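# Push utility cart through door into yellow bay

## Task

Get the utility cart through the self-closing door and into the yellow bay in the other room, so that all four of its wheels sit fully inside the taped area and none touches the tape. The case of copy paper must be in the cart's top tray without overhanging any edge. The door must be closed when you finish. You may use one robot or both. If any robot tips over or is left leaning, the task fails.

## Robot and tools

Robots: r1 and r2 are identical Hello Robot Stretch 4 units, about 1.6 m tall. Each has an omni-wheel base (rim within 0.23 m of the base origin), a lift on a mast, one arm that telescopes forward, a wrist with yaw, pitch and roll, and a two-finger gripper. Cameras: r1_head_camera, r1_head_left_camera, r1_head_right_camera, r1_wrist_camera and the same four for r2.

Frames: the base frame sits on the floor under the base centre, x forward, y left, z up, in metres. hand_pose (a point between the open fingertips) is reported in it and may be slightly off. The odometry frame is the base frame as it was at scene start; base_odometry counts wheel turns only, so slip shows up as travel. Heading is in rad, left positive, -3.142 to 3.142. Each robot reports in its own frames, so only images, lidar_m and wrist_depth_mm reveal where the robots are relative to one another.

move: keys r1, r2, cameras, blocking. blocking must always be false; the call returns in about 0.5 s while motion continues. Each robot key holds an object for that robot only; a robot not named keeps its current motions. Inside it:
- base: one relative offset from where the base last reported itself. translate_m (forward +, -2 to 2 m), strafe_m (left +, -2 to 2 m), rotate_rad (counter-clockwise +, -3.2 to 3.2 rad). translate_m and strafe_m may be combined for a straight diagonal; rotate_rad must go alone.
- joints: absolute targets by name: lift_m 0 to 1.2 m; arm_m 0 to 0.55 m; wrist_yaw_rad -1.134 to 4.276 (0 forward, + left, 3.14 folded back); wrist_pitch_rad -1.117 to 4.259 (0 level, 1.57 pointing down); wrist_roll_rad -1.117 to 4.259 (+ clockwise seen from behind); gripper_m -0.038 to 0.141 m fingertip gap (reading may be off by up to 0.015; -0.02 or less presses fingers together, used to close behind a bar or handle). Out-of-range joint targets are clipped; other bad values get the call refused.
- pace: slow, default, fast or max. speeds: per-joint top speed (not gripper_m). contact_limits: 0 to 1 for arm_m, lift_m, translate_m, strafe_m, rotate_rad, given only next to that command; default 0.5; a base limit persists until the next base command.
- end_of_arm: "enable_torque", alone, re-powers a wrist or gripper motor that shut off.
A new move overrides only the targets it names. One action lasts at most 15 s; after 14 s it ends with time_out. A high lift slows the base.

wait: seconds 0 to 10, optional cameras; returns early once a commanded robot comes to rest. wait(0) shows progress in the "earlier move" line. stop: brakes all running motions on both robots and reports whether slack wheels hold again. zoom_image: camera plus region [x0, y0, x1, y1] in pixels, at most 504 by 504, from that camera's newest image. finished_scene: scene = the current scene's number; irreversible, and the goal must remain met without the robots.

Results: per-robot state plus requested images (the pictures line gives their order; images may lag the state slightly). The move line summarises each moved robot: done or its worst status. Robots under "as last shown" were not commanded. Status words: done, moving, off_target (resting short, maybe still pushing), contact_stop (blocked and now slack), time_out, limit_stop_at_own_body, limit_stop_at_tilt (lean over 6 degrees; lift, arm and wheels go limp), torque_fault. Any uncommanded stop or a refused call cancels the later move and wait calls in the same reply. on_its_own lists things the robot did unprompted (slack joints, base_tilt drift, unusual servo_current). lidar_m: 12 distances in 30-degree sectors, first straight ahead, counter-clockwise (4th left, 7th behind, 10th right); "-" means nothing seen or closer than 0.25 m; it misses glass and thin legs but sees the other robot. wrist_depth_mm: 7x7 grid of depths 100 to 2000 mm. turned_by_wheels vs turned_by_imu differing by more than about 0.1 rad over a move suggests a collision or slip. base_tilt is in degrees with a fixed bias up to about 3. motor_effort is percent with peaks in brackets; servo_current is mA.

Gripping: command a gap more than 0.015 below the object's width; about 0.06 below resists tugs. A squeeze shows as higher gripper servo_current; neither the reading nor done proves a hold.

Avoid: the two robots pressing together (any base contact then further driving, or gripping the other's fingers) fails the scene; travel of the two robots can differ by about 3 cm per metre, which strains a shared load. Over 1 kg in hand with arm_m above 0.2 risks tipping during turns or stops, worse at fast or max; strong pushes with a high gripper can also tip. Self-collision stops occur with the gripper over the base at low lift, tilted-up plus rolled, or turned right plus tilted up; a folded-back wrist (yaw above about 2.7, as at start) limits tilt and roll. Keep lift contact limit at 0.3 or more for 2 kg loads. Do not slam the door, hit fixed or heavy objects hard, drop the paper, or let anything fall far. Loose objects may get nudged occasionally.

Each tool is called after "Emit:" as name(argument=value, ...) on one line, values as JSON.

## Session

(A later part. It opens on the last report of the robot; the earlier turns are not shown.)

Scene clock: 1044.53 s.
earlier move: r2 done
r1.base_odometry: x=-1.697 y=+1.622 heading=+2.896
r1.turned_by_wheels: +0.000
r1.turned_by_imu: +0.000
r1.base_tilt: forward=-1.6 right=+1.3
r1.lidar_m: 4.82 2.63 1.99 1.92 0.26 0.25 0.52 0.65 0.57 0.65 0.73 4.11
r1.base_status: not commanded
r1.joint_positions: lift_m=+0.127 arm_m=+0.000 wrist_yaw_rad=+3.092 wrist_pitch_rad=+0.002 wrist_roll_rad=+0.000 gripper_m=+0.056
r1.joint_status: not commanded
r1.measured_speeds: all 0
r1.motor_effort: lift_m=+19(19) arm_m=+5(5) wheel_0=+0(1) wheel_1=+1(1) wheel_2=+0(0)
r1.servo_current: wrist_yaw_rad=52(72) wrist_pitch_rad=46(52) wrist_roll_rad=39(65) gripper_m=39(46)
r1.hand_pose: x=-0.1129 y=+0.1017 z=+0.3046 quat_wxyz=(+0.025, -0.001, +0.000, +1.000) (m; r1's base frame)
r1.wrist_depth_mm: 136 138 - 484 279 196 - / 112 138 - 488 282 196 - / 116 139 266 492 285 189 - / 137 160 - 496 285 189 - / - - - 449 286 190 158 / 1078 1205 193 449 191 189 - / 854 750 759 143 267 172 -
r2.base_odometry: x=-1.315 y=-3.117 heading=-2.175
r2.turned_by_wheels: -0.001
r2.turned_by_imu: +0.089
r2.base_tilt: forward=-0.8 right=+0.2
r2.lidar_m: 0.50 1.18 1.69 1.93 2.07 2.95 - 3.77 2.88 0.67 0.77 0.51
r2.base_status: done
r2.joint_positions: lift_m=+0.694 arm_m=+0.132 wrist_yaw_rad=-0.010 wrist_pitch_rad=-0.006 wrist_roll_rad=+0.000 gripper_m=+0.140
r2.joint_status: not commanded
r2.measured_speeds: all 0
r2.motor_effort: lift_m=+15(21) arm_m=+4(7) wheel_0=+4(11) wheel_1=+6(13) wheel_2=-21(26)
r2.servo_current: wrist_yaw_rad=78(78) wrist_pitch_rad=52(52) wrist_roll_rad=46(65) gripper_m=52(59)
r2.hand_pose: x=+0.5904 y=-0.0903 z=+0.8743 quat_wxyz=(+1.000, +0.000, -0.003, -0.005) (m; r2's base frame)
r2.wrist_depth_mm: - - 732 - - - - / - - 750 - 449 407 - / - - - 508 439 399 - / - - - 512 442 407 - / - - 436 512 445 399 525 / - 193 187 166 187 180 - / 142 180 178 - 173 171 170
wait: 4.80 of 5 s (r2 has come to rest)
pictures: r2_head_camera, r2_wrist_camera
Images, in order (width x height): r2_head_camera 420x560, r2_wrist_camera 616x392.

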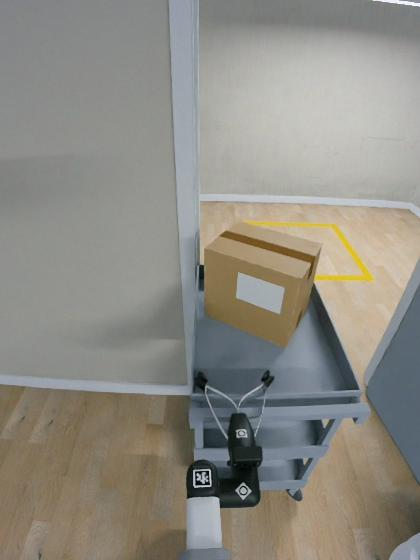

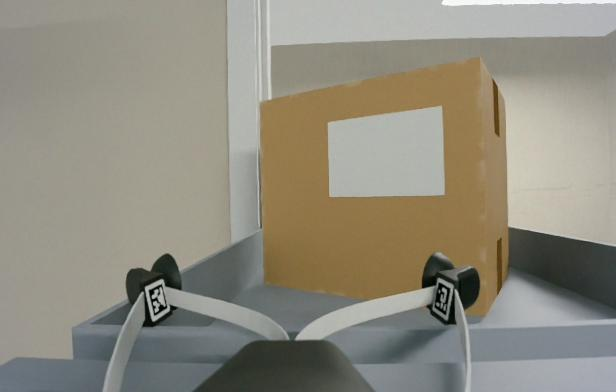

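Emit:
move(r2={"base": {"translate_m": -0.1}, "pace": "slow"}, blocking=false, cameras=[])

Emit:
wait(seconds=1.8, cameras=["r2_head_camera", "r2_wrist_camera", "r1_head_right_camera"])

Emit:
zoom_image(camera="r2_head_camera", region=[150, 200, 390, 520])

Emit:
zoom_image(camera="r1_head_right_camera", region=[150, 420, 400, 640])

Scene clock: 1052.50 s.
move: r2 moving
r1: as last shown
r1.lidar_m: 4.81 2.67 1.96 1.91 0.25 0.25 0.54 0.66 0.60 0.66 0.70 4.11
r1.servo_current: wrist_yaw_rad=59(59) wrist_pitch_rad=39(46) wrist_roll_rad=52(59) gripper_m=46(52)
r1.wrist_depth_mm: 136 138 - 484 281 196 - / 112 139 - 488 282 196 - / 117 139 267 488 283 189 - / 137 160 - 496 285 189 - / - - - 445 285 190 158 / 1098 1182 193 445 191 190 - / 842 750 759 143 268 173 -
r2.base_odometry: x=-1.308 y=-3.107 heading=-2.175
r2.turned_by_wheels: +0.000
r2.turned_by_imu: -0.002
r2.base_tilt: forward=-0.6 right=+0.0
r2.lidar_m: 0.48 1.16 1.71 1.91 2.07 2.92 - 3.82 2.90 0.68 0.72 0.52
r2.base_status: translate_m moving
r2.joint_positions: lift_m=+0.694 arm_m=+0.132 wrist_yaw_rad=-0.003 wrist_pitch_rad=-0.006 wrist_roll_rad=+0.000 gripper_m=+0.140
r2.joint_status: not commanded
r2.measured_speeds: translate_m=-0.051 strafe_m=+0.000 rotate_rad=-0.007 lift_m=+0.000 arm_m=+0.000 wrist_yaw_rad=+0.005 wrist_pitch_rad=+0.000 wrist_roll_rad=+0.000
r2.motor_effort: lift_m=+15(15) arm_m=+4(4) wheel_0=-8(10) wheel_1=-8(8) wheel_2=+9(19)
r2.servo_current: wrist_yaw_rad=46(72) wrist_pitch_rad=46(52) wrist_roll_rad=52(52) gripper_m=52(52)
r2.hand_pose: x=+0.5910 y=-0.0883 z=+0.8743 quat_wxyz=(+1.000, +0.000, -0.003, -0.002) (m; r2's base frame)
r2.wrist_depth_mm: - - - - - - - / - - - - 462 404 - / - - - 525 449 404 - / - - - 530 452 407 - / - - 496 530 455 402 544 / - 187 190 160 191 183 - / 141 185 182 - 139 149 170
pictures: none
No camera images: "cameras" was empty.

Scene clock: 1054.30 s.
earlier move: r2 done
r1.base_odometry: x=-1.697 y=+1.622 heading=+2.896
r1.turned_by_wheels: +0.000
r1.turned_by_imu: +0.000
r1.base_tilt: forward=-1.6 right=+1.3
r1.lidar_m: 4.81 2.64 1.99 1.90 0.25 0.26 0.55 0.64 0.56 0.69 0.70 4.10
r1.base_status: not commanded
r1.joint_positions: lift_m=+0.127 arm_m=+0.000 wrist_yaw_rad=+3.092 wrist_pitch_rad=+0.002 wrist_roll_rad=+0.000 gripper_m=+0.056
r1.joint_status: not commanded
r1.measured_speeds: all 0
r1.motor_effort: lift_m=+19(19) arm_m=+5(5) wheel_0=-1(1) wheel_1=+1(1) wheel_2=+0(0)
r1.servo_current: wrist_yaw_rad=59(72) wrist_pitch_rad=39(52) wrist_roll_rad=46(59) gripper_m=52(52)
r1.hand_pose: x=-0.1129 y=+0.1017 z=+0.3046 quat_wxyz=(+0.025, -0.001, +0.000, +1.000) (m; r1's base frame)
r1.wrist_depth_mm: 136 138 - 477 279 195 - / 112 139 - 488 282 197 - / 117 139 267 492 285 189 - / 137 160 - 492 285 189 - / 798 - - 449 287 190 158 / 1098 1205 194 449 190 190 - / 842 750 759 143 267 172 -
r2.base_odometry: x=-1.258 y=-3.035 heading=-2.175
r2.turned_by_wheels: +0.000
r2.turned_by_imu: +0.001
r2.base_tilt: forward=-0.7 right=+0.1
r2.lidar_m: 0.53 1.27 1.86 1.94 2.07 2.92 - 3.80 2.89 0.70 0.70 0.51
r2.base_status: done
r2.joint_positions: lift_m=+0.694 arm_m=+0.132 wrist_yaw_rad=-0.001 wrist_pitch_rad=-0.006 wrist_roll_rad=+0.000 gripper_m=+0.140
r2.joint_status: not commanded
r2.measured_speeds: all 0
r2.motor_effort: lift_m=+15(15) arm_m=+3(4) wheel_0=-5(14) wheel_1=-4(8) wheel_2=+9(19)
r2.servo_current: wrist_yaw_rad=52(72) wrist_pitch_rad=46(52) wrist_roll_rad=52(59) gripper_m=52(59)
r2.hand_pose: x=+0.5912 y=-0.0876 z=+0.8743 quat_wxyz=(+1.000, +0.000, -0.003, +0.000) (m; r2's base frame)
r2.wrist_depth_mm: - - - - - - - / - - - 891 477 410 - / - - - 535 455 407 - / - - - 539 455 399 - / - - 452 525 459 397 544 / - 191 190 167 190 387 - / 141 152 153 - 139 137 169
wait: 1.80 s; at rest by 1.77 s
pictures: r1_head_right_camera, r2_head_camera, r2_wrist_camera
Images, in order (width x height): r1_head_right_camera 420x672, r2_head_camera 420x560, r2_wrist_camera 616x392.

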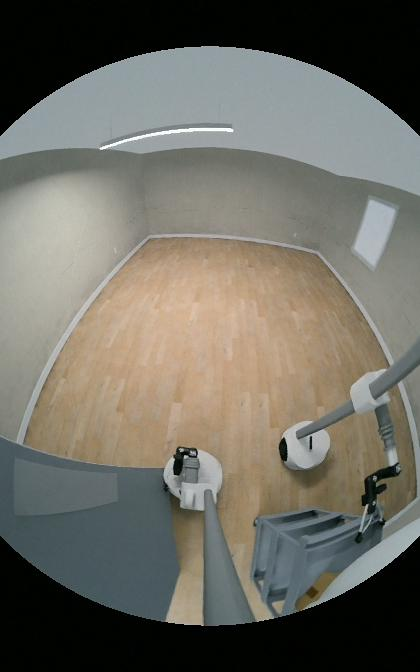

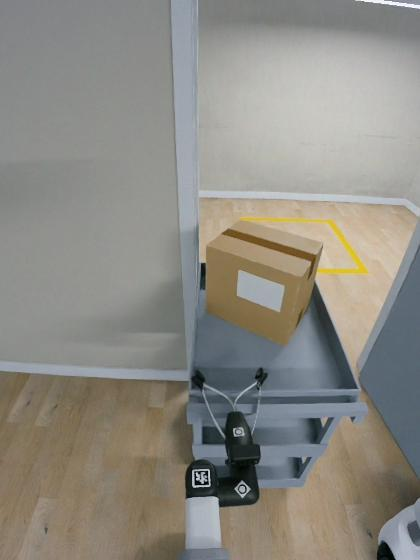

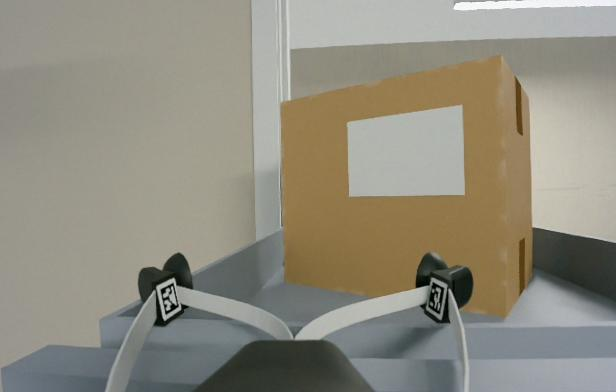

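Scaled by 1.575 from the camera's 420x560 image, which has a finer 1200x1600 frame.

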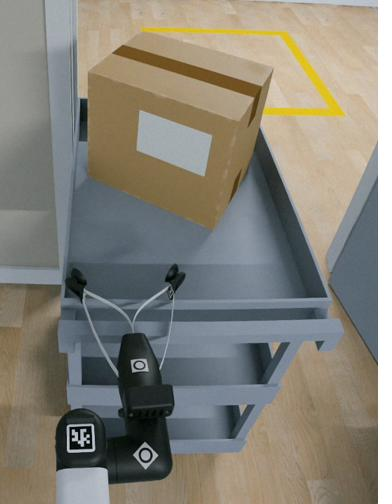

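Scaled by 2.016 from the camera's 420x672 image, which has a finer 600x960 frame.

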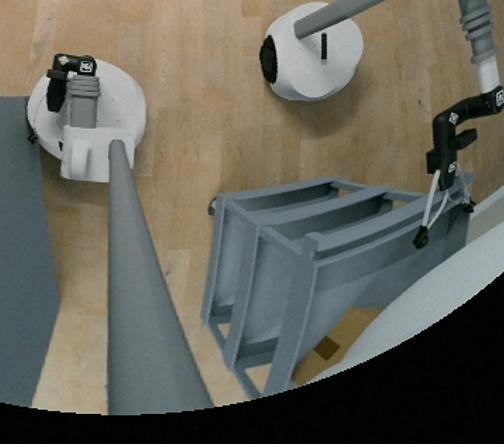

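Emit:
move(r2={"joints": {"lift_m": 0.74}}, blocking=false, cameras=[])

Emit:
wait(seconds=0.4, cameras=[])

Emit:
move(r2={"base": {"translate_m": -0.22, "strafe_m": 0.06}}, blocking=false, cameras=[])

Emit:
wait(seconds=1.5, cameras=[])

Emit:
move(r2={"joints": {"wrist_roll_rad": 1.568, "lift_m": 0.684, "wrist_pitch_rad": 0.0}}, blocking=false, cameras=[])

Emit:
wait(seconds=1.2, cameras=["r2_head_camera", "r2_wrist_camera"])

Scene clock: 1076.07 s.
move: r2 moving
r1: as last shown
r1.turned_by_imu: -0.001
r1.lidar_m: 4.80 2.66 1.99 1.92 0.25 0.25 0.53 0.65 0.55 0.68 0.71 4.10
r1.motor_effort: lift_m=+19(19) arm_m=+5(5) wheel_0=+0(1) wheel_1=+1(1) wheel_2=+0(0)
r1.servo_current: wrist_yaw_rad=39(59) wrist_pitch_rad=39(46) wrist_roll_rad=59(59) gripper_m=33(46)
r1.wrist_depth_mm: 136 138 - 480 281 195 - / 113 139 - 480 282 197 - / 117 139 267 492 283 189 - / 137 160 - 496 286 189 - / 788 - - 445 286 190 158 / 1098 1205 194 449 191 190 - / 842 750 759 143 267 173 -
r2.base_odometry: x=-1.258 y=-3.034 heading=-2.175
r2.turned_by_wheels: +0.000
r2.turned_by_imu: +0.003
r2.base_tilt: forward=-0.6 right=+0.1
r2.lidar_m: 0.50 1.28 1.82 1.91 2.04 2.93 - 3.77 2.88 0.68 0.70 0.51
r2.base_status: not commanded
r2.joint_positions: lift_m=+0.728 arm_m=+0.132 wrist_yaw_rad=+0.000 wrist_pitch_rad=-0.001 wrist_roll_rad=+0.000 gripper_m=+0.140
r2.joint_status: lift_m moving
r2.measured_speeds: translate_m=+0.000 strafe_m=+0.000 rotate_rad=+0.000 lift_m=+0.089 arm_m=+0.000 wrist_yaw_rad=+0.000 wrist_pitch_rad=+0.000 wrist_roll_rad=+0.000
r2.motor_effort: lift_m=+20(23) arm_m=+4(4) wheel_0=-5(5) wheel_1=-3(4) wheel_2=+6(9)
r2.servo_current: wrist_yaw_rad=59(59) wrist_pitch_rad=33(52) wrist_roll_rad=46(59) gripper_m=46(52)
r2.hand_pose: x=+0.5912 y=-0.0875 z=+0.9065 quat_wxyz=(+1.000, +0.000, -0.001, +0.000) (m; r2's base frame)
r2.wrist_depth_mm: - - - - - - - / - - - - - 413 - / - - - 535 452 404 - / - - - 535 452 407 - / - - 459 539 459 402 569 / - 185 336 166 198 204 - / - 196 194 - - 177 -
pictures: none
No camera images: "cameras" was empty.

Scene clock: 1076.47 s.
earlier move: r2 moving
r1.base_odometry: x=-1.697 y=+1.622 heading=+2.896
r1.turned_by_wheels: +0.000
r1.turned_by_imu: +0.000
r1.base_tilt: forward=-1.6 right=+1.2
r1.lidar_m: 4.82 2.65 1.99 1.90 0.25 0.25 0.53 0.65 0.55 0.69 0.70 4.14
r1.base_status: not commanded
r1.joint_positions: lift_m=+0.127 arm_m=+0.000 wrist_yaw_rad=+3.092 wrist_pitch_rad=+0.002 wrist_roll_rad=+0.000 gripper_m=+0.056
r1.joint_status: not commanded
r1.measured_speeds: all 0
r1.motor_effort: lift_m=+19(19) arm_m=+5(5) wheel_0=+0(1) wheel_1=+1(1) wheel_2=+0(0)
r1.servo_current: wrist_yaw_rad=39(65) wrist_pitch_rad=39(46) wrist_roll_rad=52(59) gripper_m=46(46)
r1.hand_pose: x=-0.1129 y=+0.1017 z=+0.3046 quat_wxyz=(+0.025, -0.001, +0.000, +1.000) (m; r1's base frame)
r1.wrist_depth_mm: 136 138 - 484 279 196 - / 112 139 - 484 282 196 - / 117 139 266 488 283 189 - / 137 160 - 500 286 190 - / 778 - - 445 285 189 158 / 1060 1205 194 449 191 190 - / 842 759 750 143 267 172 -
r2.base_odometry: x=-1.258 y=-3.034 heading=-2.175
r2.turned_by_wheels: +0.000
r2.turned_by_imu: +0.000
r2.base_tilt: forward=-0.7 right=+0.1
r2.lidar_m: 0.49 1.28 1.84 1.93 2.07 2.98 - 3.78 2.86 0.68 0.71 0.50
r2.base_status: not commanded
r2.joint_positions: lift_m=+0.740 arm_m=+0.132 wrist_yaw_rad=+0.000 wrist_pitch_rad=-0.001 wrist_roll_rad=+0.000 gripper_m=+0.140
r2.joint_status: lift_m moving
r2.measured_speeds: all 0
r2.motor_effort: lift_m=+21(24) arm_m=+4(4) wheel_0=-4(5) wheel_1=-3(4) wheel_2=+6(9)
r2.servo_current: wrist_yaw_rad=59(59) wrist_pitch_rad=39(52) wrist_roll_rad=52(59) gripper_m=46(59)
r2.hand_pose: x=+0.5912 y=-0.0875 z=+0.9183 quat_wxyz=(+1.000, +0.000, -0.001, +0.000) (m; r2's base frame)
r2.wrist_depth_mm: - - - - - - - / - - - - - - - / - - - 535 455 407 - / - - - 535 455 410 - / - - - 544 459 402 615 / - 187 336 512 430 389 - / - 246 307 - - - -
wait: 0.40 s; no rest
pictures: none
No camera images: "cameras" was empty.

Scene clock: 1076.97 s.
earlier move: r2 done
move: r2 moving
r1: as last shown
r1.lidar_m: 4.82 2.65 1.98 1.94 0.25 0.26 0.53 0.65 0.55 0.69 0.71 4.13
r1.servo_current: wrist_yaw_rad=46(59) wrist_pitch_rad=33(46) wrist_roll_rad=52(72) gripper_m=39(46)
r1.wrist_depth_mm: 136 138 - 480 282 196 - / 112 138 - 484 281 197 - / 117 140 266 488 283 188 - / 137 160 - 492 286 190 - / 788 - - 445 287 190 158 / 1078 1182 194 449 191 190 - / 854 741 759 143 267 172 -
r2.base_odometry: x=-1.233 y=-3.014 heading=-2.175
r2.turned_by_wheels: +0.000
r2.turned_by_imu: +0.000
r2.base_tilt: forward=-0.7 right=+0.0
r2.lidar_m: 0.51 1.31 1.89 1.94 2.07 2.94 - 3.82 2.89 0.71 0.71 0.51
r2.base_status: translate_m moving; strafe_m moving
r2.joint_positions: lift_m=+0.740 arm_m=+0.132 wrist_yaw_rad=+0.000 wrist_pitch_rad=-0.001 wrist_roll_rad=+0.000 gripper_m=+0.140
r2.joint_status: all done
r2.measured_speeds: translate_m=-0.122 strafe_m=+0.034 rotate_rad=+0.003 lift_m=+0.000 arm_m=+0.000 wrist_yaw_rad=+0.000 wrist_pitch_rad=+0.000 wrist_roll_rad=+0.000
r2.motor_effort: lift_m=+21(21) arm_m=+4(4) wheel_0=-9(12) wheel_1=-7(7) wheel_2=+12(12)
r2.servo_current: wrist_yaw_rad=46(52) wrist_pitch_rad=46(46) wrist_roll_rad=52(59) gripper_m=46(52)
r2.hand_pose: x=+0.5912 y=-0.0875 z=+0.9183 quat_wxyz=(+1.000, +0.000, -0.001, +0.000) (m; r2's base frame)
r2.wrist_depth_mm: - - - - - - - / - - - - - - - / - - - 564 480 427 - / - - - 554 484 433 - / - - - 574 488 424 621 / - 186 324 535 212 205 - / - 224 221 - - - -
pictures: none
No camera images: "cameras" was empty.

Scene clock: 1078.47 s.
earlier move: r2 moving
r1.base_odometry: x=-1.697 y=+1.622 heading=+2.896
r1.turned_by_wheels: +0.000
r1.turned_by_imu: +0.000
r1.base_tilt: forward=-1.6 right=+1.3
r1.lidar_m: 4.82 2.66 1.98 1.93 0.25 0.25 0.53 0.66 0.54 0.79 0.80 4.14
r1.base_status: not commanded
r1.joint_positions: lift_m=+0.127 arm_m=+0.000 wrist_yaw_rad=+3.092 wrist_pitch_rad=+0.002 wrist_roll_rad=+0.000 gripper_m=+0.056
r1.joint_status: not commanded
r1.measured_speeds: all 0
r1.motor_effort: lift_m=+19(19) arm_m=+5(5) wheel_0=+0(1) wheel_1=+1(1) wheel_2=+0(0)
r1.servo_current: wrist_yaw_rad=52(65) wrist_pitch_rad=39(52) wrist_roll_rad=46(72) gripper_m=46(46)
r1.hand_pose: x=-0.1129 y=+0.1017 z=+0.3046 quat_wxyz=(+0.025, -0.001, +0.000, +1.000) (m; r1's base frame)
r1.wrist_depth_mm: 136 138 - 480 279 195 - / 112 139 - 488 282 196 - / 117 139 267 492 282 189 - / 137 160 - 500 286 189 - / 798 - - 449 286 190 158 / 1060 1160 193 449 191 189 - / 831 750 759 143 267 172 -
r2.base_odometry: x=-1.084 y=-2.888 heading=-2.175
r2.turned_by_wheels: +0.000
r2.turned_by_imu: +0.000
r2.base_tilt: forward=-0.7 right=+0.1
r2.lidar_m: 0.66 1.51 1.93 1.86 2.01 2.85 - 3.81 2.92 0.88 0.81 0.71
r2.base_status: translate_m moving; strafe_m moving
r2.joint_positions: lift_m=+0.740 arm_m=+0.132 wrist_yaw_rad=+0.000 wrist_pitch_rad=-0.001 wrist_roll_rad=+0.000 gripper_m=+0.140
r2.joint_status: all done
r2.measured_speeds: all 0
r2.motor_effort: lift_m=+21(21) arm_m=+4(4) wheel_0=-3(12) wheel_1=-4(7) wheel_2=+4(13)
r2.servo_current: wrist_yaw_rad=59(59) wrist_pitch_rad=33(46) wrist_roll_rad=46(72) gripper_m=46(59)
r2.hand_pose: x=+0.5912 y=-0.0875 z=+0.9183 quat_wxyz=(+1.000, +0.000, -0.001, +0.000) (m; r2's base frame)
r2.wrist_depth_mm: - - - - - - - / - - - - - - - / - - - 1060 691 759 - / - - - 778 676 668 - / - - - 768 683 627 640 / - 187 176 351 342 327 325 / - - - - - 809 1708
wait: 1.50 s; no rest
pictures: none
No camera images: "cameras" was empty.

Scene clock: 1078.97 s.
earlier move: r2 done
move: r2 moving
r1: as last shown
r1.lidar_m: 4.79 2.67 1.99 1.93 0.25 0.25 0.51 0.67 0.55 0.76 0.79 4.12
r1.motor_effort: lift_m=+19(19) arm_m=+4(5) wheel_0=-1(1) wheel_1=+1(1) wheel_2=+0(0)
r1.servo_current: wrist_yaw_rad=52(59) wrist_pitch_rad=39(52) wrist_roll_rad=46(65) gripper_m=39(46)
r1.wrist_depth_mm: 136 138 - 480 281 196 - / 112 139 - 484 282 196 - / 116 139 266 492 283 189 - / 137 160 - 496 285 189 - / 798 - - 445 287 190 158 / 1060 1182 193 449 191 190 - / 842 741 759 143 268 173 -
r2.base_odometry: x=-1.084 y=-2.888 heading=-2.175
r2.turned_by_wheels: +0.000
r2.turned_by_imu: +0.000
r2.base_tilt: forward=-0.7 right=+0.0
r2.lidar_m: 0.71 1.49 1.93 1.88 1.99 2.86 - 3.83 2.93 0.86 0.78 0.71
r2.base_status: done
r2.joint_positions: lift_m=+0.704 arm_m=+0.132 wrist_yaw_rad=+0.000 wrist_pitch_rad=-0.001 wrist_roll_rad=+0.589 gripper_m=+0.140
r2.joint_status: lift_m moving; wrist_pitch_rad moving; wrist_roll_rad moving
r2.measured_speeds: translate_m=+0.000 strafe_m=+0.000 rotate_rad=+0.000 lift_m=-0.114 arm_m=+0.000 wrist_yaw_rad=+0.000 wrist_pitch_rad=+0.001 wrist_roll_rad=+1.820
r2.motor_effort: lift_m=+14(19) arm_m=+4(4) wheel_0=-3(3) wheel_1=-5(5) wheel_2=+3(3)
r2.servo_current: wrist_yaw_rad=52(52) wrist_pitch_rad=13(78) wrist_roll_rad=65(98) gripper_m=52(52)
r2.hand_pose: x=+0.5912 y=-0.0875 z=+0.8824 quat_wxyz=(+0.957, +0.290, -0.001, +0.000) (m; r2's base frame)
r2.wrist_depth_mm: - - - - - - - / - - - - 627 - - / - - - 732 640 597 324 / - - - 759 654 384 387 / - - - 373 399 392 1756 / - 184 177 353 196 185 - / - - - - - - -
pictures: none
No camera images: "cameras" was empty.

Scene clock: 1079.97 s.
earlier move: r2 done
r1.base_odometry: x=-1.697 y=+1.622 heading=+2.896
r1.turned_by_wheels: +0.000
r1.turned_by_imu: +0.000
r1.base_tilt: forward=-1.5 right=+1.3
r1.lidar_m: 4.81 2.65 2.00 1.93 0.25 0.25 0.51 0.65 0.55 0.78 0.79 4.12
r1.base_status: not commanded
r1.joint_positions: lift_m=+0.127 arm_m=+0.000 wrist_yaw_rad=+3.092 wrist_pitch_rad=+0.002 wrist_roll_rad=+0.000 gripper_m=+0.056
r1.joint_status: not commanded
r1.measured_speeds: all 0
r1.motor_effort: lift_m=+19(19) arm_m=+5(5) wheel_0=+0(1) wheel_1=+1(1) wheel_2=+0(0)
r1.servo_current: wrist_yaw_rad=52(72) wrist_pitch_rad=39(52) wrist_roll_rad=52(65) gripper_m=39(52)
r1.hand_pose: x=-0.1129 y=+0.1017 z=+0.3046 quat_wxyz=(+0.025, -0.001, +0.000, +1.000) (m; r1's base frame)
r1.wrist_depth_mm: 136 138 - 484 279 195 - / 112 139 - 480 281 196 - / 117 139 267 488 285 188 - / 137 160 - 492 285 189 - / 788 - - 442 286 190 158 / 1098 1205 194 449 191 190 - / 842 750 759 143 268 173 -
r2.base_odometry: x=-1.084 y=-2.888 heading=-2.175
r2.turned_by_wheels: +0.000
r2.turned_by_imu: +0.000
r2.base_tilt: forward=-0.7 right=+0.1
r2.lidar_m: 0.71 1.49 1.94 1.88 2.01 2.88 - 3.81 2.92 0.86 0.80 0.72
r2.base_status: done
r2.joint_positions: lift_m=+0.684 arm_m=+0.132 wrist_yaw_rad=+0.000 wrist_pitch_rad=-0.001 wrist_roll_rad=+1.566 gripper_m=+0.140
r2.joint_status: all done
r2.measured_speeds: all 0
r2.motor_effort: lift_m=+14(19) arm_m=+4(4) wheel_0=-3(4) wheel_1=-4(5) wheel_2=+3(3)
r2.servo_current: wrist_yaw_rad=39(59) wrist_pitch_rad=46(78) wrist_roll_rad=39(104) gripper_m=52(59)
r2.hand_pose: x=+0.5912 y=-0.0875 z=+0.8629 quat_wxyz=(+0.709, +0.705, -0.001, +0.000) (m; r2's base frame)
r2.wrist_depth_mm: - - - 387 - 831 - / - - 627 392 - - - / - - 683 397 - - - / - - 768 402 904 - - / - - - 384 410 415 415 / - 188 177 351 187 185 1060 / - - - - - - 1078
wait: 1.00 of 1.2 s (r2 has come to rest)
pictures: r2_head_camera, r2_wrist_camera
Images, in order (width x height): r2_head_camera 420x560, r2_wrist_camera 616x392.

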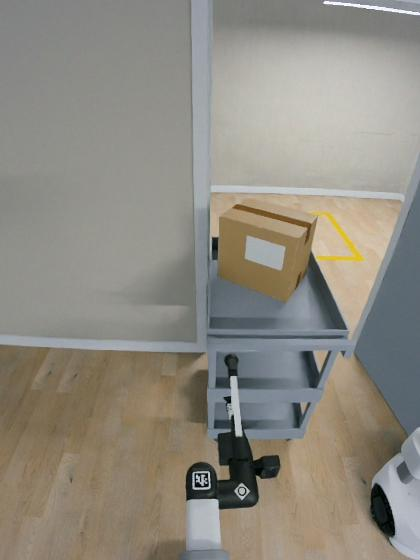

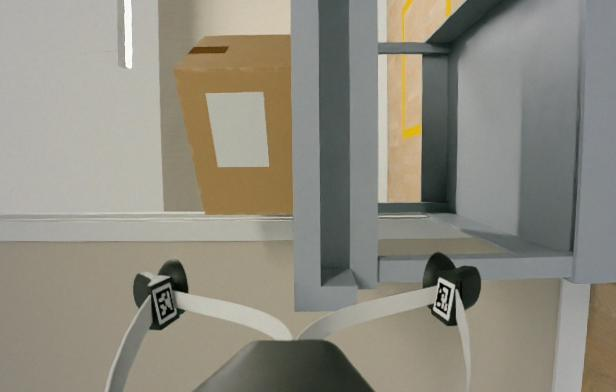

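Emit:
move(r2={"base": {"translate_m": 0.165, "strafe_m": -0.065}, "pace": "slow"}, blocking=false, cameras=[])

Emit:
wait(seconds=3, cameras=[])

Emit:
move(r2={"joints": {"gripper_m": -0.025}}, blocking=false, cameras=[])

Emit:
wait(seconds=2, cameras=["r2_wrist_camera"])

Scene clock: 1087.23 s.
move: r2 moving
r1: as last shown
r1.base_tilt: forward=-1.6 right=+1.3
r1.lidar_m: 4.82 2.66 1.98 1.93 0.25 0.25 0.54 0.66 0.53 0.75 0.78 4.13
r1.motor_effort: lift_m=+19(19) arm_m=+5(5) wheel_0=+0(0) wheel_1=+1(1) wheel_2=+0(0)
r1.servo_current: wrist_yaw_rad=39(65) wrist_pitch_rad=39(46) wrist_roll_rad=46(65) gripper_m=39(46)
r1.wrist_depth_mm: 136 138 - 484 281 196 - / 112 139 - 492 282 197 - / 117 139 266 492 283 189 - / 137 160 - 492 285 189 - / 778 - - 445 287 190 158 / 1078 1205 194 449 191 190 - / 842 750 750 143 268 172 -
r2.base_odometry: x=-1.095 y=-2.895 heading=-2.175
r2.turned_by_wheels: +0.000
r2.turned_by_imu: +0.001
r2.base_tilt: forward=-0.7 right=+0.1
r2.lidar_m: 0.67 1.48 1.93 1.89 2.01 2.85 - 3.83 2.94 0.84 0.82 0.71
r2.base_status: translate_m moving; strafe_m moving
r2.joint_positions: lift_m=+0.684 arm_m=+0.132 wrist_yaw_rad=+0.000 wrist_pitch_rad=-0.001 wrist_roll_rad=+1.566 gripper_m=+0.140
r2.joint_status: not commanded
r2.measured_speeds: translate_m=+0.049 strafe_m=-0.019 rotate_rad=+0.001 lift_m=+0.000 arm_m=+0.000 wrist_yaw_rad=+0.000 wrist_pitch_rad=+0.000 wrist_roll_rad=+0.000
r2.motor_effort: lift_m=+14(14) arm_m=+4(4) wheel_0=+6(7) wheel_1=+5(5) wheel_2=-9(10)
r2.servo_current: wrist_yaw_rad=46(46) wrist_pitch_rad=46(46) wrist_roll_rad=52(52) gripper_m=46(59)
r2.hand_pose: x=+0.5912 y=-0.0875 z=+0.8629 quat_wxyz=(+0.709, +0.705, -0.001, +0.000) (m; r2's base frame)
r2.wrist_depth_mm: - - - 375 - 891 - / - - 621 379 - - - / - - 668 384 - - - / - - 741 392 392 - - / - - - 338 399 407 402 / - 189 177 340 198 185 1060 / - - - - - - -
pictures: none
No camera images: "cameras" was empty.

Scene clock: 1089.73 s.
earlier move: r2 done
r1.base_odometry: x=-1.697 y=+1.622 heading=+2.896
r1.turned_by_wheels: +0.000
r1.turned_by_imu: +0.000
r1.base_tilt: forward=-1.6 right=+1.3
r1.lidar_m: 4.83 2.66 1.98 1.91 0.25 0.25 0.54 0.65 0.56 0.70 0.70 4.11
r1.base_status: not commanded
r1.joint_positions: lift_m=+0.127 arm_m=+0.000 wrist_yaw_rad=+3.092 wrist_pitch_rad=+0.002 wrist_roll_rad=+0.000 gripper_m=+0.056
r1.joint_status: not commanded
r1.measured_speeds: all 0
r1.motor_effort: lift_m=+19(19) arm_m=+4(5) wheel_0=+0(1) wheel_1=+1(1) wheel_2=+0(0)
r1.servo_current: wrist_yaw_rad=52(65) wrist_pitch_rad=52(52) wrist_roll_rad=46(65) gripper_m=33(52)
r1.hand_pose: x=-0.1129 y=+0.1017 z=+0.3046 quat_wxyz=(+0.025, -0.001, +0.000, +1.000) (m; r1's base frame)
r1.wrist_depth_mm: 136 138 - 484 279 196 - / 112 139 - 484 281 196 - / 117 139 267 484 285 188 - / 137 160 - 496 286 189 - / 788 - - 449 287 190 158 / 1078 1205 194 449 191 190 - / 854 759 750 143 267 172 -
r2.base_odometry: x=-1.231 y=-2.986 heading=-2.175
r2.turned_by_wheels: +0.000
r2.turned_by_imu: +0.000
r2.base_tilt: forward=-0.7 right=+0.1
r2.lidar_m: 0.53 1.33 1.88 1.92 2.07 3.01 - 3.78 2.86 0.70 0.71 0.52
r2.base_status: done
r2.joint_positions: lift_m=+0.684 arm_m=+0.132 wrist_yaw_rad=+0.000 wrist_pitch_rad=-0.001 wrist_roll_rad=+1.566 gripper_m=+0.140
r2.joint_status: not commanded
r2.measured_speeds: all 0
r2.motor_effort: lift_m=+14(14) arm_m=+4(4) wheel_0=+4(10) wheel_1=+3(6) wheel_2=-5(11)
r2.servo_current: wrist_yaw_rad=46(65) wrist_pitch_rad=33(46) wrist_roll_rad=59(59) gripper_m=46(59)
r2.hand_pose: x=+0.5912 y=-0.0875 z=+0.8629 quat_wxyz=(+0.709, +0.705, -0.001, +0.000) (m; r2's base frame)
r2.wrist_depth_mm: - - - 168 224 768 - / - - 459 170 229 - - / - - 492 173 231 - - / - - 549 234 234 - - / - - 603 178 237 - - / - 188 177 178 239 187 496 / - - - - 243 - -
wait: 2.50 of 3 s (r2 has come to rest)
pictures: none
No camera images: "cameras" was empty.

Scene clock: 1090.23 s.
move: r2 moving
r1: as last shown
r1.lidar_m: 4.81 2.68 1.99 1.91 0.25 0.26 0.51 0.66 0.54 0.70 0.69 4.14
r1.motor_effort: lift_m=+19(19) arm_m=+5(5) wheel_0=+0(1) wheel_1=+1(1) wheel_2=+0(0)
r1.servo_current: wrist_yaw_rad=59(65) wrist_pitch_rad=46(46) wrist_roll_rad=39(59) gripper_m=39(46)
r1.wrist_depth_mm: 136 138 - 477 281 195 - / 112 139 - 488 282 197 - / 117 139 266 488 285 189 - / 137 160 - 496 283 189 - / 778 - - 442 286 190 158 / 1078 1205 195 449 190 190 - / 842 750 759 143 267 172 -
r2.base_odometry: x=-1.231 y=-2.986 heading=-2.175
r2.turned_by_wheels: +0.000
r2.turned_by_imu: +0.000
r2.base_tilt: forward=-0.7 right=+0.0
r2.lidar_m: 0.53 1.33 1.91 1.94 2.07 2.97 - 3.79 2.85 0.70 0.71 0.56
r2.base_status: not commanded
r2.joint_positions: lift_m=+0.684 arm_m=+0.132 wrist_yaw_rad=+0.000 wrist_pitch_rad=-0.001 wrist_roll_rad=+1.566 gripper_m=+0.128
r2.joint_status: gripper_m moving
r2.measured_speeds: all 0
r2.motor_effort: lift_m=+14(14) arm_m=+4(4) wheel_0=+4(4) wheel_1=+3(4) wheel_2=-6(6)
r2.servo_current: wrist_yaw_rad=52(59) wrist_pitch_rad=39(46) wrist_roll_rad=33(52) gripper_m=111(111)
r2.hand_pose: x=+0.5912 y=-0.0875 z=+0.8629 quat_wxyz=(+0.709, +0.705, -0.001, +0.000) (m; r2's base frame)
r2.wrist_depth_mm: - - - 168 225 768 - / - - 455 171 228 - - / - - 492 173 231 - - / - - 544 234 234 - - / - - 603 178 238 - - / - 186 187 179 220 - 496 / - - - - 244 - -
pictures: none
No camera images: "cameras" was empty.

Scene clock: 1092.20 s.
earlier move: r2 done
r1.base_odometry: x=-1.697 y=+1.622 heading=+2.896
r1.turned_by_wheels: +0.000
r1.turned_by_imu: +0.000
r1.base_tilt: forward=-1.6 right=+1.3
r1.lidar_m: 4.83 2.65 2.00 1.91 0.25 0.25 0.54 0.63 0.53 0.70 0.70 4.15
r1.base_status: not commanded
r1.joint_positions: lift_m=+0.127 arm_m=+0.000 wrist_yaw_rad=+3.092 wrist_pitch_rad=+0.002 wrist_roll_rad=+0.000 gripper_m=+0.056
r1.joint_status: not commanded
r1.measured_speeds: all 0
r1.motor_effort: lift_m=+19(19) arm_m=+5(5) wheel_0=+0(1) wheel_1=+1(1) wheel_2=+0(0)
r1.servo_current: wrist_yaw_rad=52(72) wrist_pitch_rad=39(52) wrist_roll_rad=46(65) gripper_m=39(46)
r1.hand_pose: x=-0.1129 y=+0.1017 z=+0.3046 quat_wxyz=(+0.025, -0.001, +0.000, +1.000) (m; r1's base frame)
r1.wrist_depth_mm: 136 138 - 480 278 195 - / 113 139 - 488 281 196 - / 116 139 267 488 283 188 - / 137 160 - 496 285 190 - / 798 - - 445 286 190 158 / 1078 1182 193 449 191 190 - / 854 750 759 143 268 172 -
r2.base_odometry: x=-1.231 y=-2.986 heading=-2.175
r2.turned_by_wheels: +0.000
r2.turned_by_imu: +0.000
r2.base_tilt: forward=-0.7 right=+0.1
r2.lidar_m: 0.53 1.34 1.94 1.94 2.06 2.98 - 3.77 2.83 0.70 0.70 0.55
r2.base_status: not commanded
r2.joint_positions: lift_m=+0.684 arm_m=+0.132 wrist_yaw_rad=+0.000 wrist_pitch_rad=+0.006 wrist_roll_rad=+1.566 gripper_m=-0.024
r2.joint_status: all done
r2.measured_speeds: all 0
r2.motor_effort: lift_m=+18(18) arm_m=+4(4) wheel_0=+2(5) wheel_1=+2(4) wheel_2=-2(6)
r2.servo_current: wrist_yaw_rad=52(59) wrist_pitch_rad=52(59) wrist_roll_rad=59(59) gripper_m=104(273)
r2.hand_pose: x=+0.5913 y=-0.0875 z=+0.8604 quat_wxyz=(+0.709, +0.706, +0.002, -0.002) (m; r2's base frame)
r2.wrist_depth_mm: - - - 162 219 741 - / - 473 449 164 222 - - / - - 488 167 226 - - / - - 544 229 229 831 - / - - 597 172 233 - - / - - 181 175 180 - 477 / - - - - 241 - -
wait: 1.97 of 2 s (r2 has come to rest)
pictures: r2_wrist_camera
Images, in order (width x height): r2_wrist_camera 616x392.

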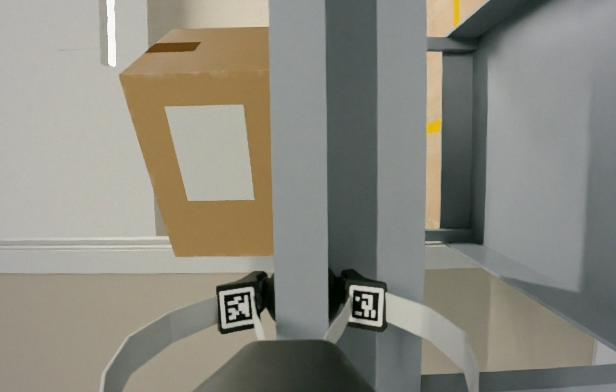

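Emit:
move(r2={"base": {"translate_m": -0.02, "strafe_m": 0.16}, "pace": "slow"}, blocking=false, cameras=[])

Emit:
wait(seconds=2.8, cameras=["r2_head_camera", "r1_head_right_camera"])

Emit:
zoom_image(camera="r1_head_right_camera", region=[150, 420, 400, 640])

Scene clock: 1097.53 s.
move: r2 moving
r1: as last shown
r1.lidar_m: 4.80 2.65 1.99 1.90 0.25 0.25 0.50 0.65 0.55 0.70 0.71 4.16
r1.motor_effort: lift_m=+19(20) arm_m=+5(5) wheel_0=+0(1) wheel_1=+1(1) wheel_2=+0(0)
r1.servo_current: wrist_yaw_rad=52(65) wrist_pitch_rad=39(46) wrist_roll_rad=33(78) gripper_m=39(46)
r1.wrist_depth_mm: 136 138 - 484 282 195 - / 113 138 - 488 279 196 - / 117 139 265 492 285 189 - / 137 160 - 496 285 189 - / 778 - - 445 287 190 158 / 1078 1182 194 445 191 189 - / 842 750 750 143 268 172 -
r2.base_odometry: x=-1.219 y=-2.993 heading=-2.175
r2.turned_by_wheels: +0.000
r2.turned_by_imu: +0.001
r2.base_tilt: forward=-0.7 right=+0.1
r2.lidar_m: 0.55 1.31 1.91 1.90 2.06 2.93 - 3.80 2.89 0.70 0.72 0.54
r2.base_status: translate_m moving; strafe_m moving
r2.joint_positions: lift_m=+0.684 arm_m=+0.132 wrist_yaw_rad=+0.000 wrist_pitch_rad=+0.006 wrist_roll_rad=+1.566 gripper_m=-0.024
r2.joint_status: not commanded
r2.measured_speeds: translate_m=-0.006 strafe_m=+0.053 rotate_rad=-0.001 lift_m=+0.000 arm_m=+0.000 wrist_yaw_rad=+0.000 wrist_pitch_rad=+0.000 wrist_roll_rad=+0.000
r2.motor_effort: lift_m=+18(18) arm_m=+4(4) wheel_0=-9(10) wheel_1=+6(7) wheel_2=+7(8)
r2.servo_current: wrist_yaw_rad=46(52) wrist_pitch_rad=46(52) wrist_roll_rad=39(59) gripper_m=111(124)
r2.hand_pose: x=+0.5913 y=-0.0875 z=+0.8604 quat_wxyz=(+0.709, +0.706, +0.002, -0.002) (m; r2's base frame)
r2.wrist_depth_mm: - - 603 161 218 741 - / - 462 455 163 222 - - / - - 488 167 225 - - / - - 544 227 228 831 - / - - 603 171 233 - - / - - 181 174 179 - 473 / - - - - 240 - -
pictures: none
No camera images: "cameras" was empty.

Scene clock: 1099.87 s.
earlier move: r2 done
r1.base_odometry: x=-1.697 y=+1.622 heading=+2.896
r1.turned_by_wheels: +0.000
r1.turned_by_imu: +0.000
r1.base_tilt: forward=-1.6 right=+1.2
r1.lidar_m: 4.81 2.63 1.99 1.92 0.25 0.26 0.55 0.70 0.62 0.64 0.87 4.13
r1.base_status: not commanded
r1.joint_positions: lift_m=+0.127 arm_m=+0.000 wrist_yaw_rad=+3.092 wrist_pitch_rad=+0.002 wrist_roll_rad=+0.000 gripper_m=+0.056
r1.joint_status: not commanded
r1.measured_speeds: all 0
r1.motor_effort: lift_m=+19(20) arm_m=+5(5) wheel_0=+0(1) wheel_1=+1(1) wheel_2=+0(0)
r1.servo_current: wrist_yaw_rad=59(65) wrist_pitch_rad=39(52) wrist_roll_rad=46(78) gripper_m=39(46)
r1.hand_pose: x=-0.1129 y=+0.1017 z=+0.3046 quat_wxyz=(+0.025, -0.001, +0.000, +1.000) (m; r1's base frame)
r1.wrist_depth_mm: 136 138 - 484 279 196 - / 112 139 - 488 282 196 - / 117 140 266 492 283 188 - / 137 160 - 496 285 189 - / 831 - - 442 286 190 158 / 1078 1205 194 449 190 190 - / 788 741 750 143 267 172 -
r2.base_odometry: x=-1.088 y=-3.061 heading=-2.175
r2.turned_by_wheels: +0.000
r2.turned_by_imu: +0.000
r2.base_tilt: forward=-0.7 right=+0.1
r2.lidar_m: 0.56 1.36 1.82 1.76 1.91 2.74 - 3.99 3.02 0.85 0.85 0.52
r2.base_status: done
r2.joint_positions: lift_m=+0.684 arm_m=+0.132 wrist_yaw_rad=-0.002 wrist_pitch_rad=+0.006 wrist_roll_rad=+1.566 gripper_m=-0.024
r2.joint_status: not commanded
r2.measured_speeds: all 0
r2.motor_effort: lift_m=+18(18) arm_m=+4(4) wheel_0=-5(15) wheel_1=+3(8) wheel_2=+4(8)
r2.servo_current: wrist_yaw_rad=46(59) wrist_pitch_rad=46(52) wrist_roll_rad=39(59) gripper_m=91(124)
r2.hand_pose: x=+0.5911 y=-0.0879 z=+0.8604 quat_wxyz=(+0.709, +0.706, +0.002, -0.003) (m; r2's base frame)
r2.wrist_depth_mm: - 404 397 - 179 - - / - 466 455 130 189 - - / - - 530 141 203 - - / - - 609 149 215 - - / - - - 157 227 - 473 / - - 182 167 179 - - / - - - - 257 274 278
wait: 2.33 of 2.8 s (r2 has come to rest)
pictures: r1_head_right_camera, r2_head_camera
Images, in order (width x height): r1_head_right_camera 420x672, r2_head_camera 420x560.

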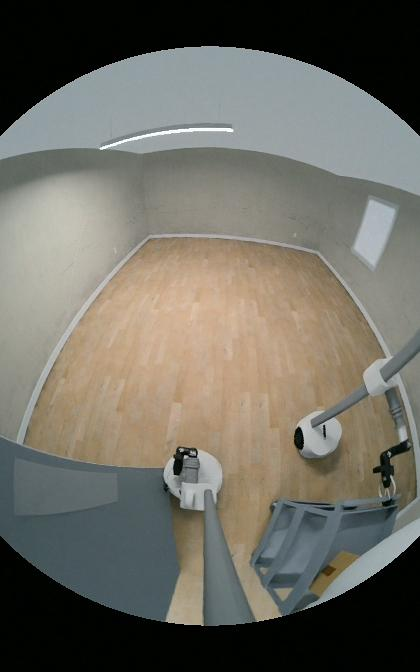

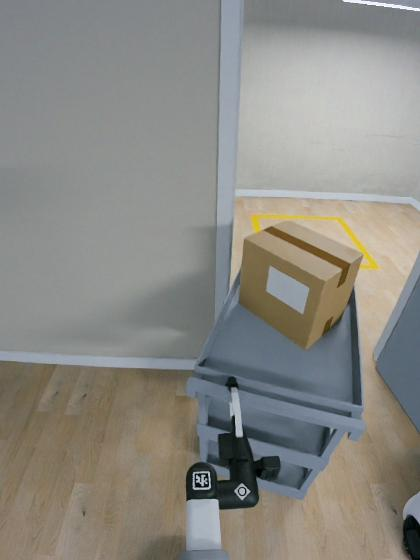

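Scaled by 2.016 from the camera's 420x672 image, which has a finer 600x960 frame.

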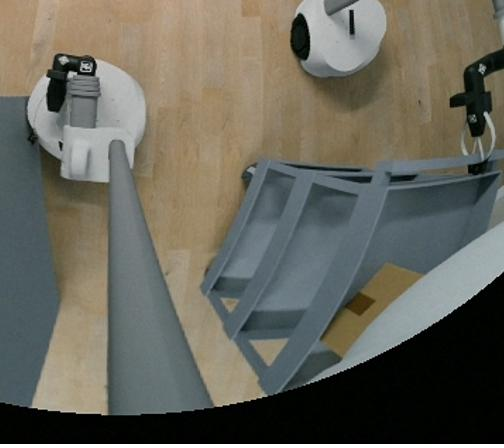

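Emit:
move(r2={"joints": {"gripper_m": 0.14}}, blocking=false, cameras=[])

Emit:
wait(seconds=1.1, cameras=[])

Emit:
move(r2={"base": {"translate_m": -0.2}}, blocking=false, cameras=[])

Emit:
wait(seconds=1.5, cameras=[])

Emit:
move(r2={"base": {"rotate_rad": -0.25}, "joints": {"wrist_roll_rad": 0.0, "lift_m": 0.686}}, blocking=false, cameras=[])

Emit:
wait(seconds=1.5, cameras=["r2_head_camera", "r2_wrist_camera"])

Scene clock: 1118.07 s.
move: r2 moving
r1: as last shown
r1.base_tilt: forward=-1.6 right=+1.3
r1.lidar_m: 4.82 2.66 2.00 1.93 0.25 0.25 0.48 0.71 0.64 0.66 0.86 4.11
r1.motor_effort: lift_m=+19(19) arm_m=+5(5) wheel_0=+0(1) wheel_1=+1(1) wheel_2=+0(0)
r1.servo_current: wrist_yaw_rad=52(52) wrist_pitch_rad=46(46) wrist_roll_rad=46(65) gripper_m=39(46)
r1.wrist_depth_mm: 136 138 - 480 278 196 - / 112 139 - 488 282 196 - / 117 139 266 492 283 189 - / 137 160 - 496 285 189 - / 842 - - 445 286 190 159 / 1078 1182 194 449 191 189 - / 798 741 750 143 266 172 -
r2.base_odometry: x=-1.088 y=-3.061 heading=-2.175
r2.turned_by_wheels: +0.000
r2.turned_by_imu: +0.001
r2.base_tilt: forward=-0.7 right=+0.1
r2.lidar_m: 0.56 1.37 1.83 1.76 1.89 2.71 - 3.99 3.04 0.84 0.87 0.52
r2.base_status: not commanded
r2.joint_positions: lift_m=+0.684 arm_m=+0.132 wrist_yaw_rad=-0.002 wrist_pitch_rad=+0.006 wrist_roll_rad=+1.566 gripper_m=+0.002
r2.joint_status: gripper_m moving
r2.measured_speeds: all 0
r2.motor_effort: lift_m=+18(18) arm_m=+4(4) wheel_0=-4(5) wheel_1=+3(3) wheel_2=+4(4)
r2.servo_current: wrist_yaw_rad=39(59) wrist_pitch_rad=52(52) wrist_roll_rad=65(65) gripper_m=85(111)
r2.hand_pose: x=+0.5911 y=-0.0879 z=+0.8604 quat_wxyz=(+0.709, +0.706, +0.002, -0.003) (m; r2's base frame)
r2.wrist_depth_mm: - 404 397 - 182 - - / - 484 455 133 192 - - / - - 535 142 206 - - / - - 597 152 216 - - / - - - 162 230 - 477 / - - 183 174 182 - - / - - - - - 277 277
pictures: none
No camera images: "cameras" was empty.

Scene clock: 1119.17 s.
earlier move: r2 moving
r1.base_odometry: x=-1.697 y=+1.622 heading=+2.896
r1.turned_by_wheels: +0.000
r1.turned_by_imu: +0.000
r1.base_tilt: forward=-1.6 right=+1.3
r1.lidar_m: 4.80 2.65 1.98 1.91 0.25 0.25 0.54 0.74 0.64 0.66 0.85 4.13
r1.base_status: not commanded
r1.joint_positions: lift_m=+0.127 arm_m=+0.000 wrist_yaw_rad=+3.092 wrist_pitch_rad=+0.002 wrist_roll_rad=+0.000 gripper_m=+0.056
r1.joint_status: not commanded
r1.measured_speeds: all 0
r1.motor_effort: lift_m=+19(19) arm_m=+5(5) wheel_0=+0(1) wheel_1=+1(1) wheel_2=+0(0)
r1.servo_current: wrist_yaw_rad=33(65) wrist_pitch_rad=46(46) wrist_roll_rad=52(65) gripper_m=39(46)
r1.hand_pose: x=-0.1129 y=+0.1017 z=+0.3046 quat_wxyz=(+0.025, -0.001, +0.000, +1.000) (m; r1's base frame)
r1.wrist_depth_mm: 136 138 - 480 281 195 - / 112 139 - 484 281 197 - / 117 139 265 492 283 189 - / 137 160 - 492 285 190 - / 1708 - - 442 286 190 158 / 1098 1182 193 449 190 190 - / 809 741 750 143 266 172 -
r2.base_odometry: x=-1.088 y=-3.061 heading=-2.175
r2.turned_by_wheels: +0.000
r2.turned_by_imu: +0.000
r2.base_tilt: forward=-0.7 right=+0.1
r2.lidar_m: 0.57 1.35 1.84 1.79 1.88 2.72 - 3.99 3.06 0.85 0.88 0.51
r2.base_status: not commanded
r2.joint_positions: lift_m=+0.684 arm_m=+0.132 wrist_yaw_rad=-0.002 wrist_pitch_rad=+0.006 wrist_roll_rad=+1.566 gripper_m=+0.117
r2.joint_status: gripper_m moving
r2.measured_speeds: all 0
r2.motor_effort: lift_m=+18(18) arm_m=+4(4) wheel_0=-4(5) wheel_1=+3(3) wheel_2=+4(4)
r2.servo_current: wrist_yaw_rad=46(59) wrist_pitch_rad=39(52) wrist_roll_rad=46(65) gripper_m=104(143)
r2.hand_pose: x=+0.5911 y=-0.0879 z=+0.8604 quat_wxyz=(+0.709, +0.706, +0.002, -0.003) (m; r2's base frame)
r2.wrist_depth_mm: - 410 399 132 185 - - / - 484 459 139 196 - - / - - 539 147 206 - - / - - - 156 220 - - / - - - 167 235 - 477 / - - 185 179 185 - - / - - - - 263 281 283
wait: 1.10 s; no rest
pictures: none
No camera images: "cameras" was empty.

Scene clock: 1119.67 s.
earlier move: r2 moving
move: r2 moving
r1: as last shown
r1.lidar_m: 4.81 2.64 1.98 1.92 0.25 0.25 0.54 0.71 0.64 0.67 0.86 4.11
r1.motor_effort: lift_m=+19(19) arm_m=+5(5) wheel_0=-1(1) wheel_1=+1(1) wheel_2=+0(0)
r1.servo_current: wrist_yaw_rad=59(65) wrist_pitch_rad=39(46) wrist_roll_rad=39(52) gripper_m=46(46)
r1.wrist_depth_mm: 136 138 - 484 279 195 - / 113 139 - 480 282 196 - / 117 140 266 492 283 189 - / 137 160 - 496 286 190 - / 1708 - - 442 286 190 158 / 1078 1182 194 452 190 189 - / 820 741 750 143 267 173 -
r2.base_odometry: x=-1.071 y=-3.035 heading=-2.175
r2.turned_by_wheels: +0.000
r2.turned_by_imu: +0.000
r2.base_tilt: forward=-0.7 right=+0.1
r2.lidar_m: 0.56 1.41 1.84 1.78 1.91 2.70 - 3.96 3.03 0.86 0.87 0.55
r2.base_status: translate_m moving
r2.joint_positions: lift_m=+0.684 arm_m=+0.132 wrist_yaw_rad=-0.002 wrist_pitch_rad=+0.005 wrist_roll_rad=+1.566 gripper_m=+0.139
r2.joint_status: gripper_m moving
r2.measured_speeds: translate_m=-0.122 strafe_m=+0.001 rotate_rad=+0.001 lift_m=+0.000 arm_m=+0.000 wrist_yaw_rad=+0.000 wrist_pitch_rad=+0.000 wrist_roll_rad=+0.000
r2.motor_effort: lift_m=+17(18) arm_m=+4(4) wheel_0=-2(10) wheel_1=-7(8) wheel_2=+13(13)
r2.servo_current: wrist_yaw_rad=46(52) wrist_pitch_rad=52(52) wrist_roll_rad=46(59) gripper_m=52(98)
r2.hand_pose: x=+0.5911 y=-0.0879 z=+0.8610 quat_wxyz=(+0.709, +0.706, +0.001, -0.002) (m; r2's base frame)
r2.wrist_depth_mm: - 427 418 153 206 - - / - - 477 161 218 759 - / - - 564 173 229 - - / - - - 182 245 - - / - - - 194 262 - 462 / - 188 176 200 272 189 317 / - - - - 303 306 309
pictures: none
No camera images: "cameras" was empty.

Scene clock: 1121.17 s.
earlier move: r2 moving
r1.base_odometry: x=-1.697 y=+1.622 heading=+2.896
r1.turned_by_wheels: +0.000
r1.turned_by_imu: +0.000
r1.base_tilt: forward=-1.5 right=+1.3
r1.lidar_m: 4.82 2.65 2.00 1.93 0.25 0.25 0.54 0.70 0.64 0.64 0.90 4.14
r1.base_status: not commanded
r1.joint_positions: lift_m=+0.127 arm_m=+0.000 wrist_yaw_rad=+3.092 wrist_pitch_rad=+0.002 wrist_roll_rad=+0.000 gripper_m=+0.056
r1.joint_status: not commanded
r1.measured_speeds: all 0
r1.motor_effort: lift_m=+19(19) arm_m=+5(5) wheel_0=+0(1) wheel_1=+1(1) wheel_2=+0(0)
r1.servo_current: wrist_yaw_rad=65(65) wrist_pitch_rad=46(52) wrist_roll_rad=39(72) gripper_m=39(46)
r1.hand_pose: x=-0.1129 y=+0.1017 z=+0.3046 quat_wxyz=(+0.025, -0.001, +0.000, +1.000) (m; r1's base frame)
r1.wrist_depth_mm: 136 138 - 484 279 196 - / 112 139 - 484 282 196 - / 117 139 265 492 283 189 - / 137 160 - 496 286 190 - / 1708 - - 449 287 190 158 / 1078 1205 193 449 190 189 - / 809 750 759 143 266 172 -
r2.base_odometry: x=-0.975 y=-2.896 heading=-2.175
r2.turned_by_wheels: +0.000
r2.turned_by_imu: +0.000
r2.base_tilt: forward=-0.7 right=+0.1
r2.lidar_m: 0.71 1.59 1.83 1.80 1.92 2.70 - 3.99 3.05 1.02 0.91 0.69
r2.base_status: translate_m moving
r2.joint_positions: lift_m=+0.684 arm_m=+0.132 wrist_yaw_rad=-0.002 wrist_pitch_rad=+0.005 wrist_roll_rad=+1.566 gripper_m=+0.140
r2.joint_status: all done
r2.measured_speeds: all 0
r2.motor_effort: lift_m=+17(18) arm_m=+4(4) wheel_0=-2(10) wheel_1=-4(9) wheel_2=+4(13)
r2.servo_current: wrist_yaw_rad=46(59) wrist_pitch_rad=46(52) wrist_roll_rad=52(65) gripper_m=46(98)
r2.hand_pose: x=+0.5911 y=-0.0879 z=+0.8610 quat_wxyz=(+0.709, +0.706, +0.001, -0.002) (m; r2's base frame)
r2.wrist_depth_mm: - - 634 353 - - - / - - 609 370 - - - / - - 707 394 1008 - - / - - 820 413 421 - 421 / - - - 433 - - 452 / - 189 177 387 212 189 1078 / - - - - - - 1098
wait: 1.50 s; no rest
pictures: none
No camera images: "cameras" was empty.

Scene clock: 1121.67 s.
earlier move: r2 done
move: r2 moving
r1: as last shown
r1.base_tilt: forward=-1.6 right=+1.3
r1.lidar_m: 4.83 2.65 2.00 1.93 0.25 0.26 0.52 0.73 0.64 0.64 0.89 4.15
r1.servo_current: wrist_yaw_rad=26(59) wrist_pitch_rad=46(46) wrist_roll_rad=59(59) gripper_m=39(46)
r1.wrist_depth_mm: 136 138 - 480 281 196 - / 113 139 - 484 279 197 - / 117 140 267 492 285 189 - / 137 160 - 492 286 190 - / 1708 - - 449 287 189 158 / 1078 1229 194 452 191 190 - / 820 750 768 143 268 173 -
r2.base_odometry: x=-0.975 y=-2.896 heading=-2.383
r2.turned_by_wheels: -0.208
r2.turned_by_imu: -0.202
r2.base_tilt: forward=-0.7 right=+0.0
r2.lidar_m: 0.70 1.49 1.87 1.79 1.80 2.29 - 4.38 3.22 2.95 0.90 0.72
r2.base_status: rotate_rad moving
r2.joint_positions: lift_m=+0.686 arm_m=+0.132 wrist_yaw_rad=-0.002 wrist_pitch_rad=+0.005 wrist_roll_rad=+0.979 gripper_m=+0.140
r2.joint_status: lift_m moving; wrist_roll_rad moving
r2.measured_speeds: translate_m=-0.001 strafe_m=-0.001 rotate_rad=-0.442 lift_m=+0.000 arm_m=+0.000 wrist_yaw_rad=+0.000 wrist_pitch_rad=+0.000 wrist_roll_rad=-1.820
r2.motor_effort: lift_m=+21(23) arm_m=+4(4) wheel_0=+5(9) wheel_1=+4(10) wheel_2=+3(11)
r2.servo_current: wrist_yaw_rad=46(52) wrist_pitch_rad=39(46) wrist_roll_rad=111(111) gripper_m=52(52)
r2.hand_pose: x=+0.5911 y=-0.0879 z=+0.8626 quat_wxyz=(+0.883, +0.470, +0.002, -0.002) (m; r2's base frame)
r2.wrist_depth_mm: 1229 - - - - - - / - - - - - - - / - - 661 676 379 392 1576 / - - 732 634 397 960 387 / - - 798 415 410 - - / - 187 196 366 196 185 - / - - - - - - 415
pictures: none
No camera images: "cameras" was empty.

Scene clock: 1122.67 s.
earlier move: r2 done
r1.base_odometry: x=-1.697 y=+1.622 heading=+2.896
r1.turned_by_wheels: +0.000
r1.turned_by_imu: +0.000
r1.base_tilt: forward=-1.6 right=+1.2
r1.lidar_m: 4.82 2.65 2.00 1.91 0.25 0.25 0.53 0.73 0.64 0.65 0.90 4.11
r1.base_status: not commanded
r1.joint_positions: lift_m=+0.127 arm_m=+0.000 wrist_yaw_rad=+3.092 wrist_pitch_rad=+0.002 wrist_roll_rad=+0.000 gripper_m=+0.056
r1.joint_status: not commanded
r1.measured_speeds: all 0
r1.motor_effort: lift_m=+19(19) arm_m=+5(5) wheel_0=+0(1) wheel_1=+1(1) wheel_2=+0(0)
r1.servo_current: wrist_yaw_rad=46(65) wrist_pitch_rad=52(52) wrist_roll_rad=33(65) gripper_m=46(46)
r1.hand_pose: x=-0.1129 y=+0.1017 z=+0.3046 quat_wxyz=(+0.025, -0.001, +0.000, +1.000) (m; r1's base frame)
r1.wrist_depth_mm: 136 138 - 484 278 196 - / 113 138 - 484 283 197 - / 117 140 267 492 285 188 - / 137 160 - 492 286 189 - / 1708 - - 445 286 189 158 / 1098 1182 194 449 190 190 - / 809 741 750 143 268 172 -
r2.base_odometry: x=-0.975 y=-2.896 heading=-2.424
r2.turned_by_wheels: -0.042
r2.turned_by_imu: -0.040
r2.base_tilt: forward=-0.7 right=+0.0
r2.lidar_m: 0.71 0.77 1.81 1.79 1.81 2.21 4.25 4.34 3.32 2.96 0.92 0.73
r2.base_status: done
r2.joint_positions: lift_m=+0.686 arm_m=+0.132 wrist_yaw_rad=-0.002 wrist_pitch_rad=+0.005 wrist_roll_rad=+0.002 gripper_m=+0.140
r2.joint_status: all done
r2.measured_speeds: all 0
r2.motor_effort: lift_m=+21(23) arm_m=+4(4) wheel_0=+3(9) wheel_1=+4(10) wheel_2=+3(11)
r2.servo_current: wrist_yaw_rad=39(59) wrist_pitch_rad=46(46) wrist_roll_rad=52(111) gripper_m=52(59)
r2.hand_pose: x=+0.5911 y=-0.0879 z=+0.8626 quat_wxyz=(+1.000, +0.001, +0.002, -0.001) (m; r2's base frame)
r2.wrist_depth_mm: - - - - - - - / - - - - - - - / - - 778 661 - - - / - - 788 668 778 - - / 397 433 421 407 392 329 - / - 195 196 410 392 186 - / - 469 - - 404 1756 -
wait: 1.00 of 1.5 s (r2 has come to rest)
pictures: r2_head_camera, r2_wrist_camera
Images, in order (width x height): r2_head_camera 420x560, r2_wrist_camera 616x392.

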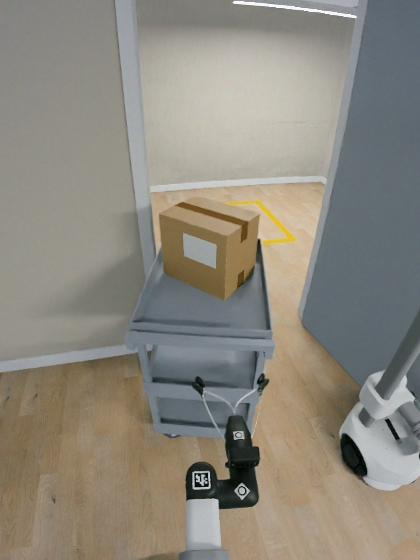

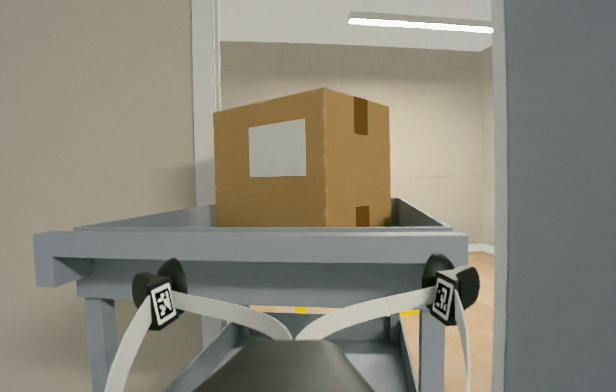

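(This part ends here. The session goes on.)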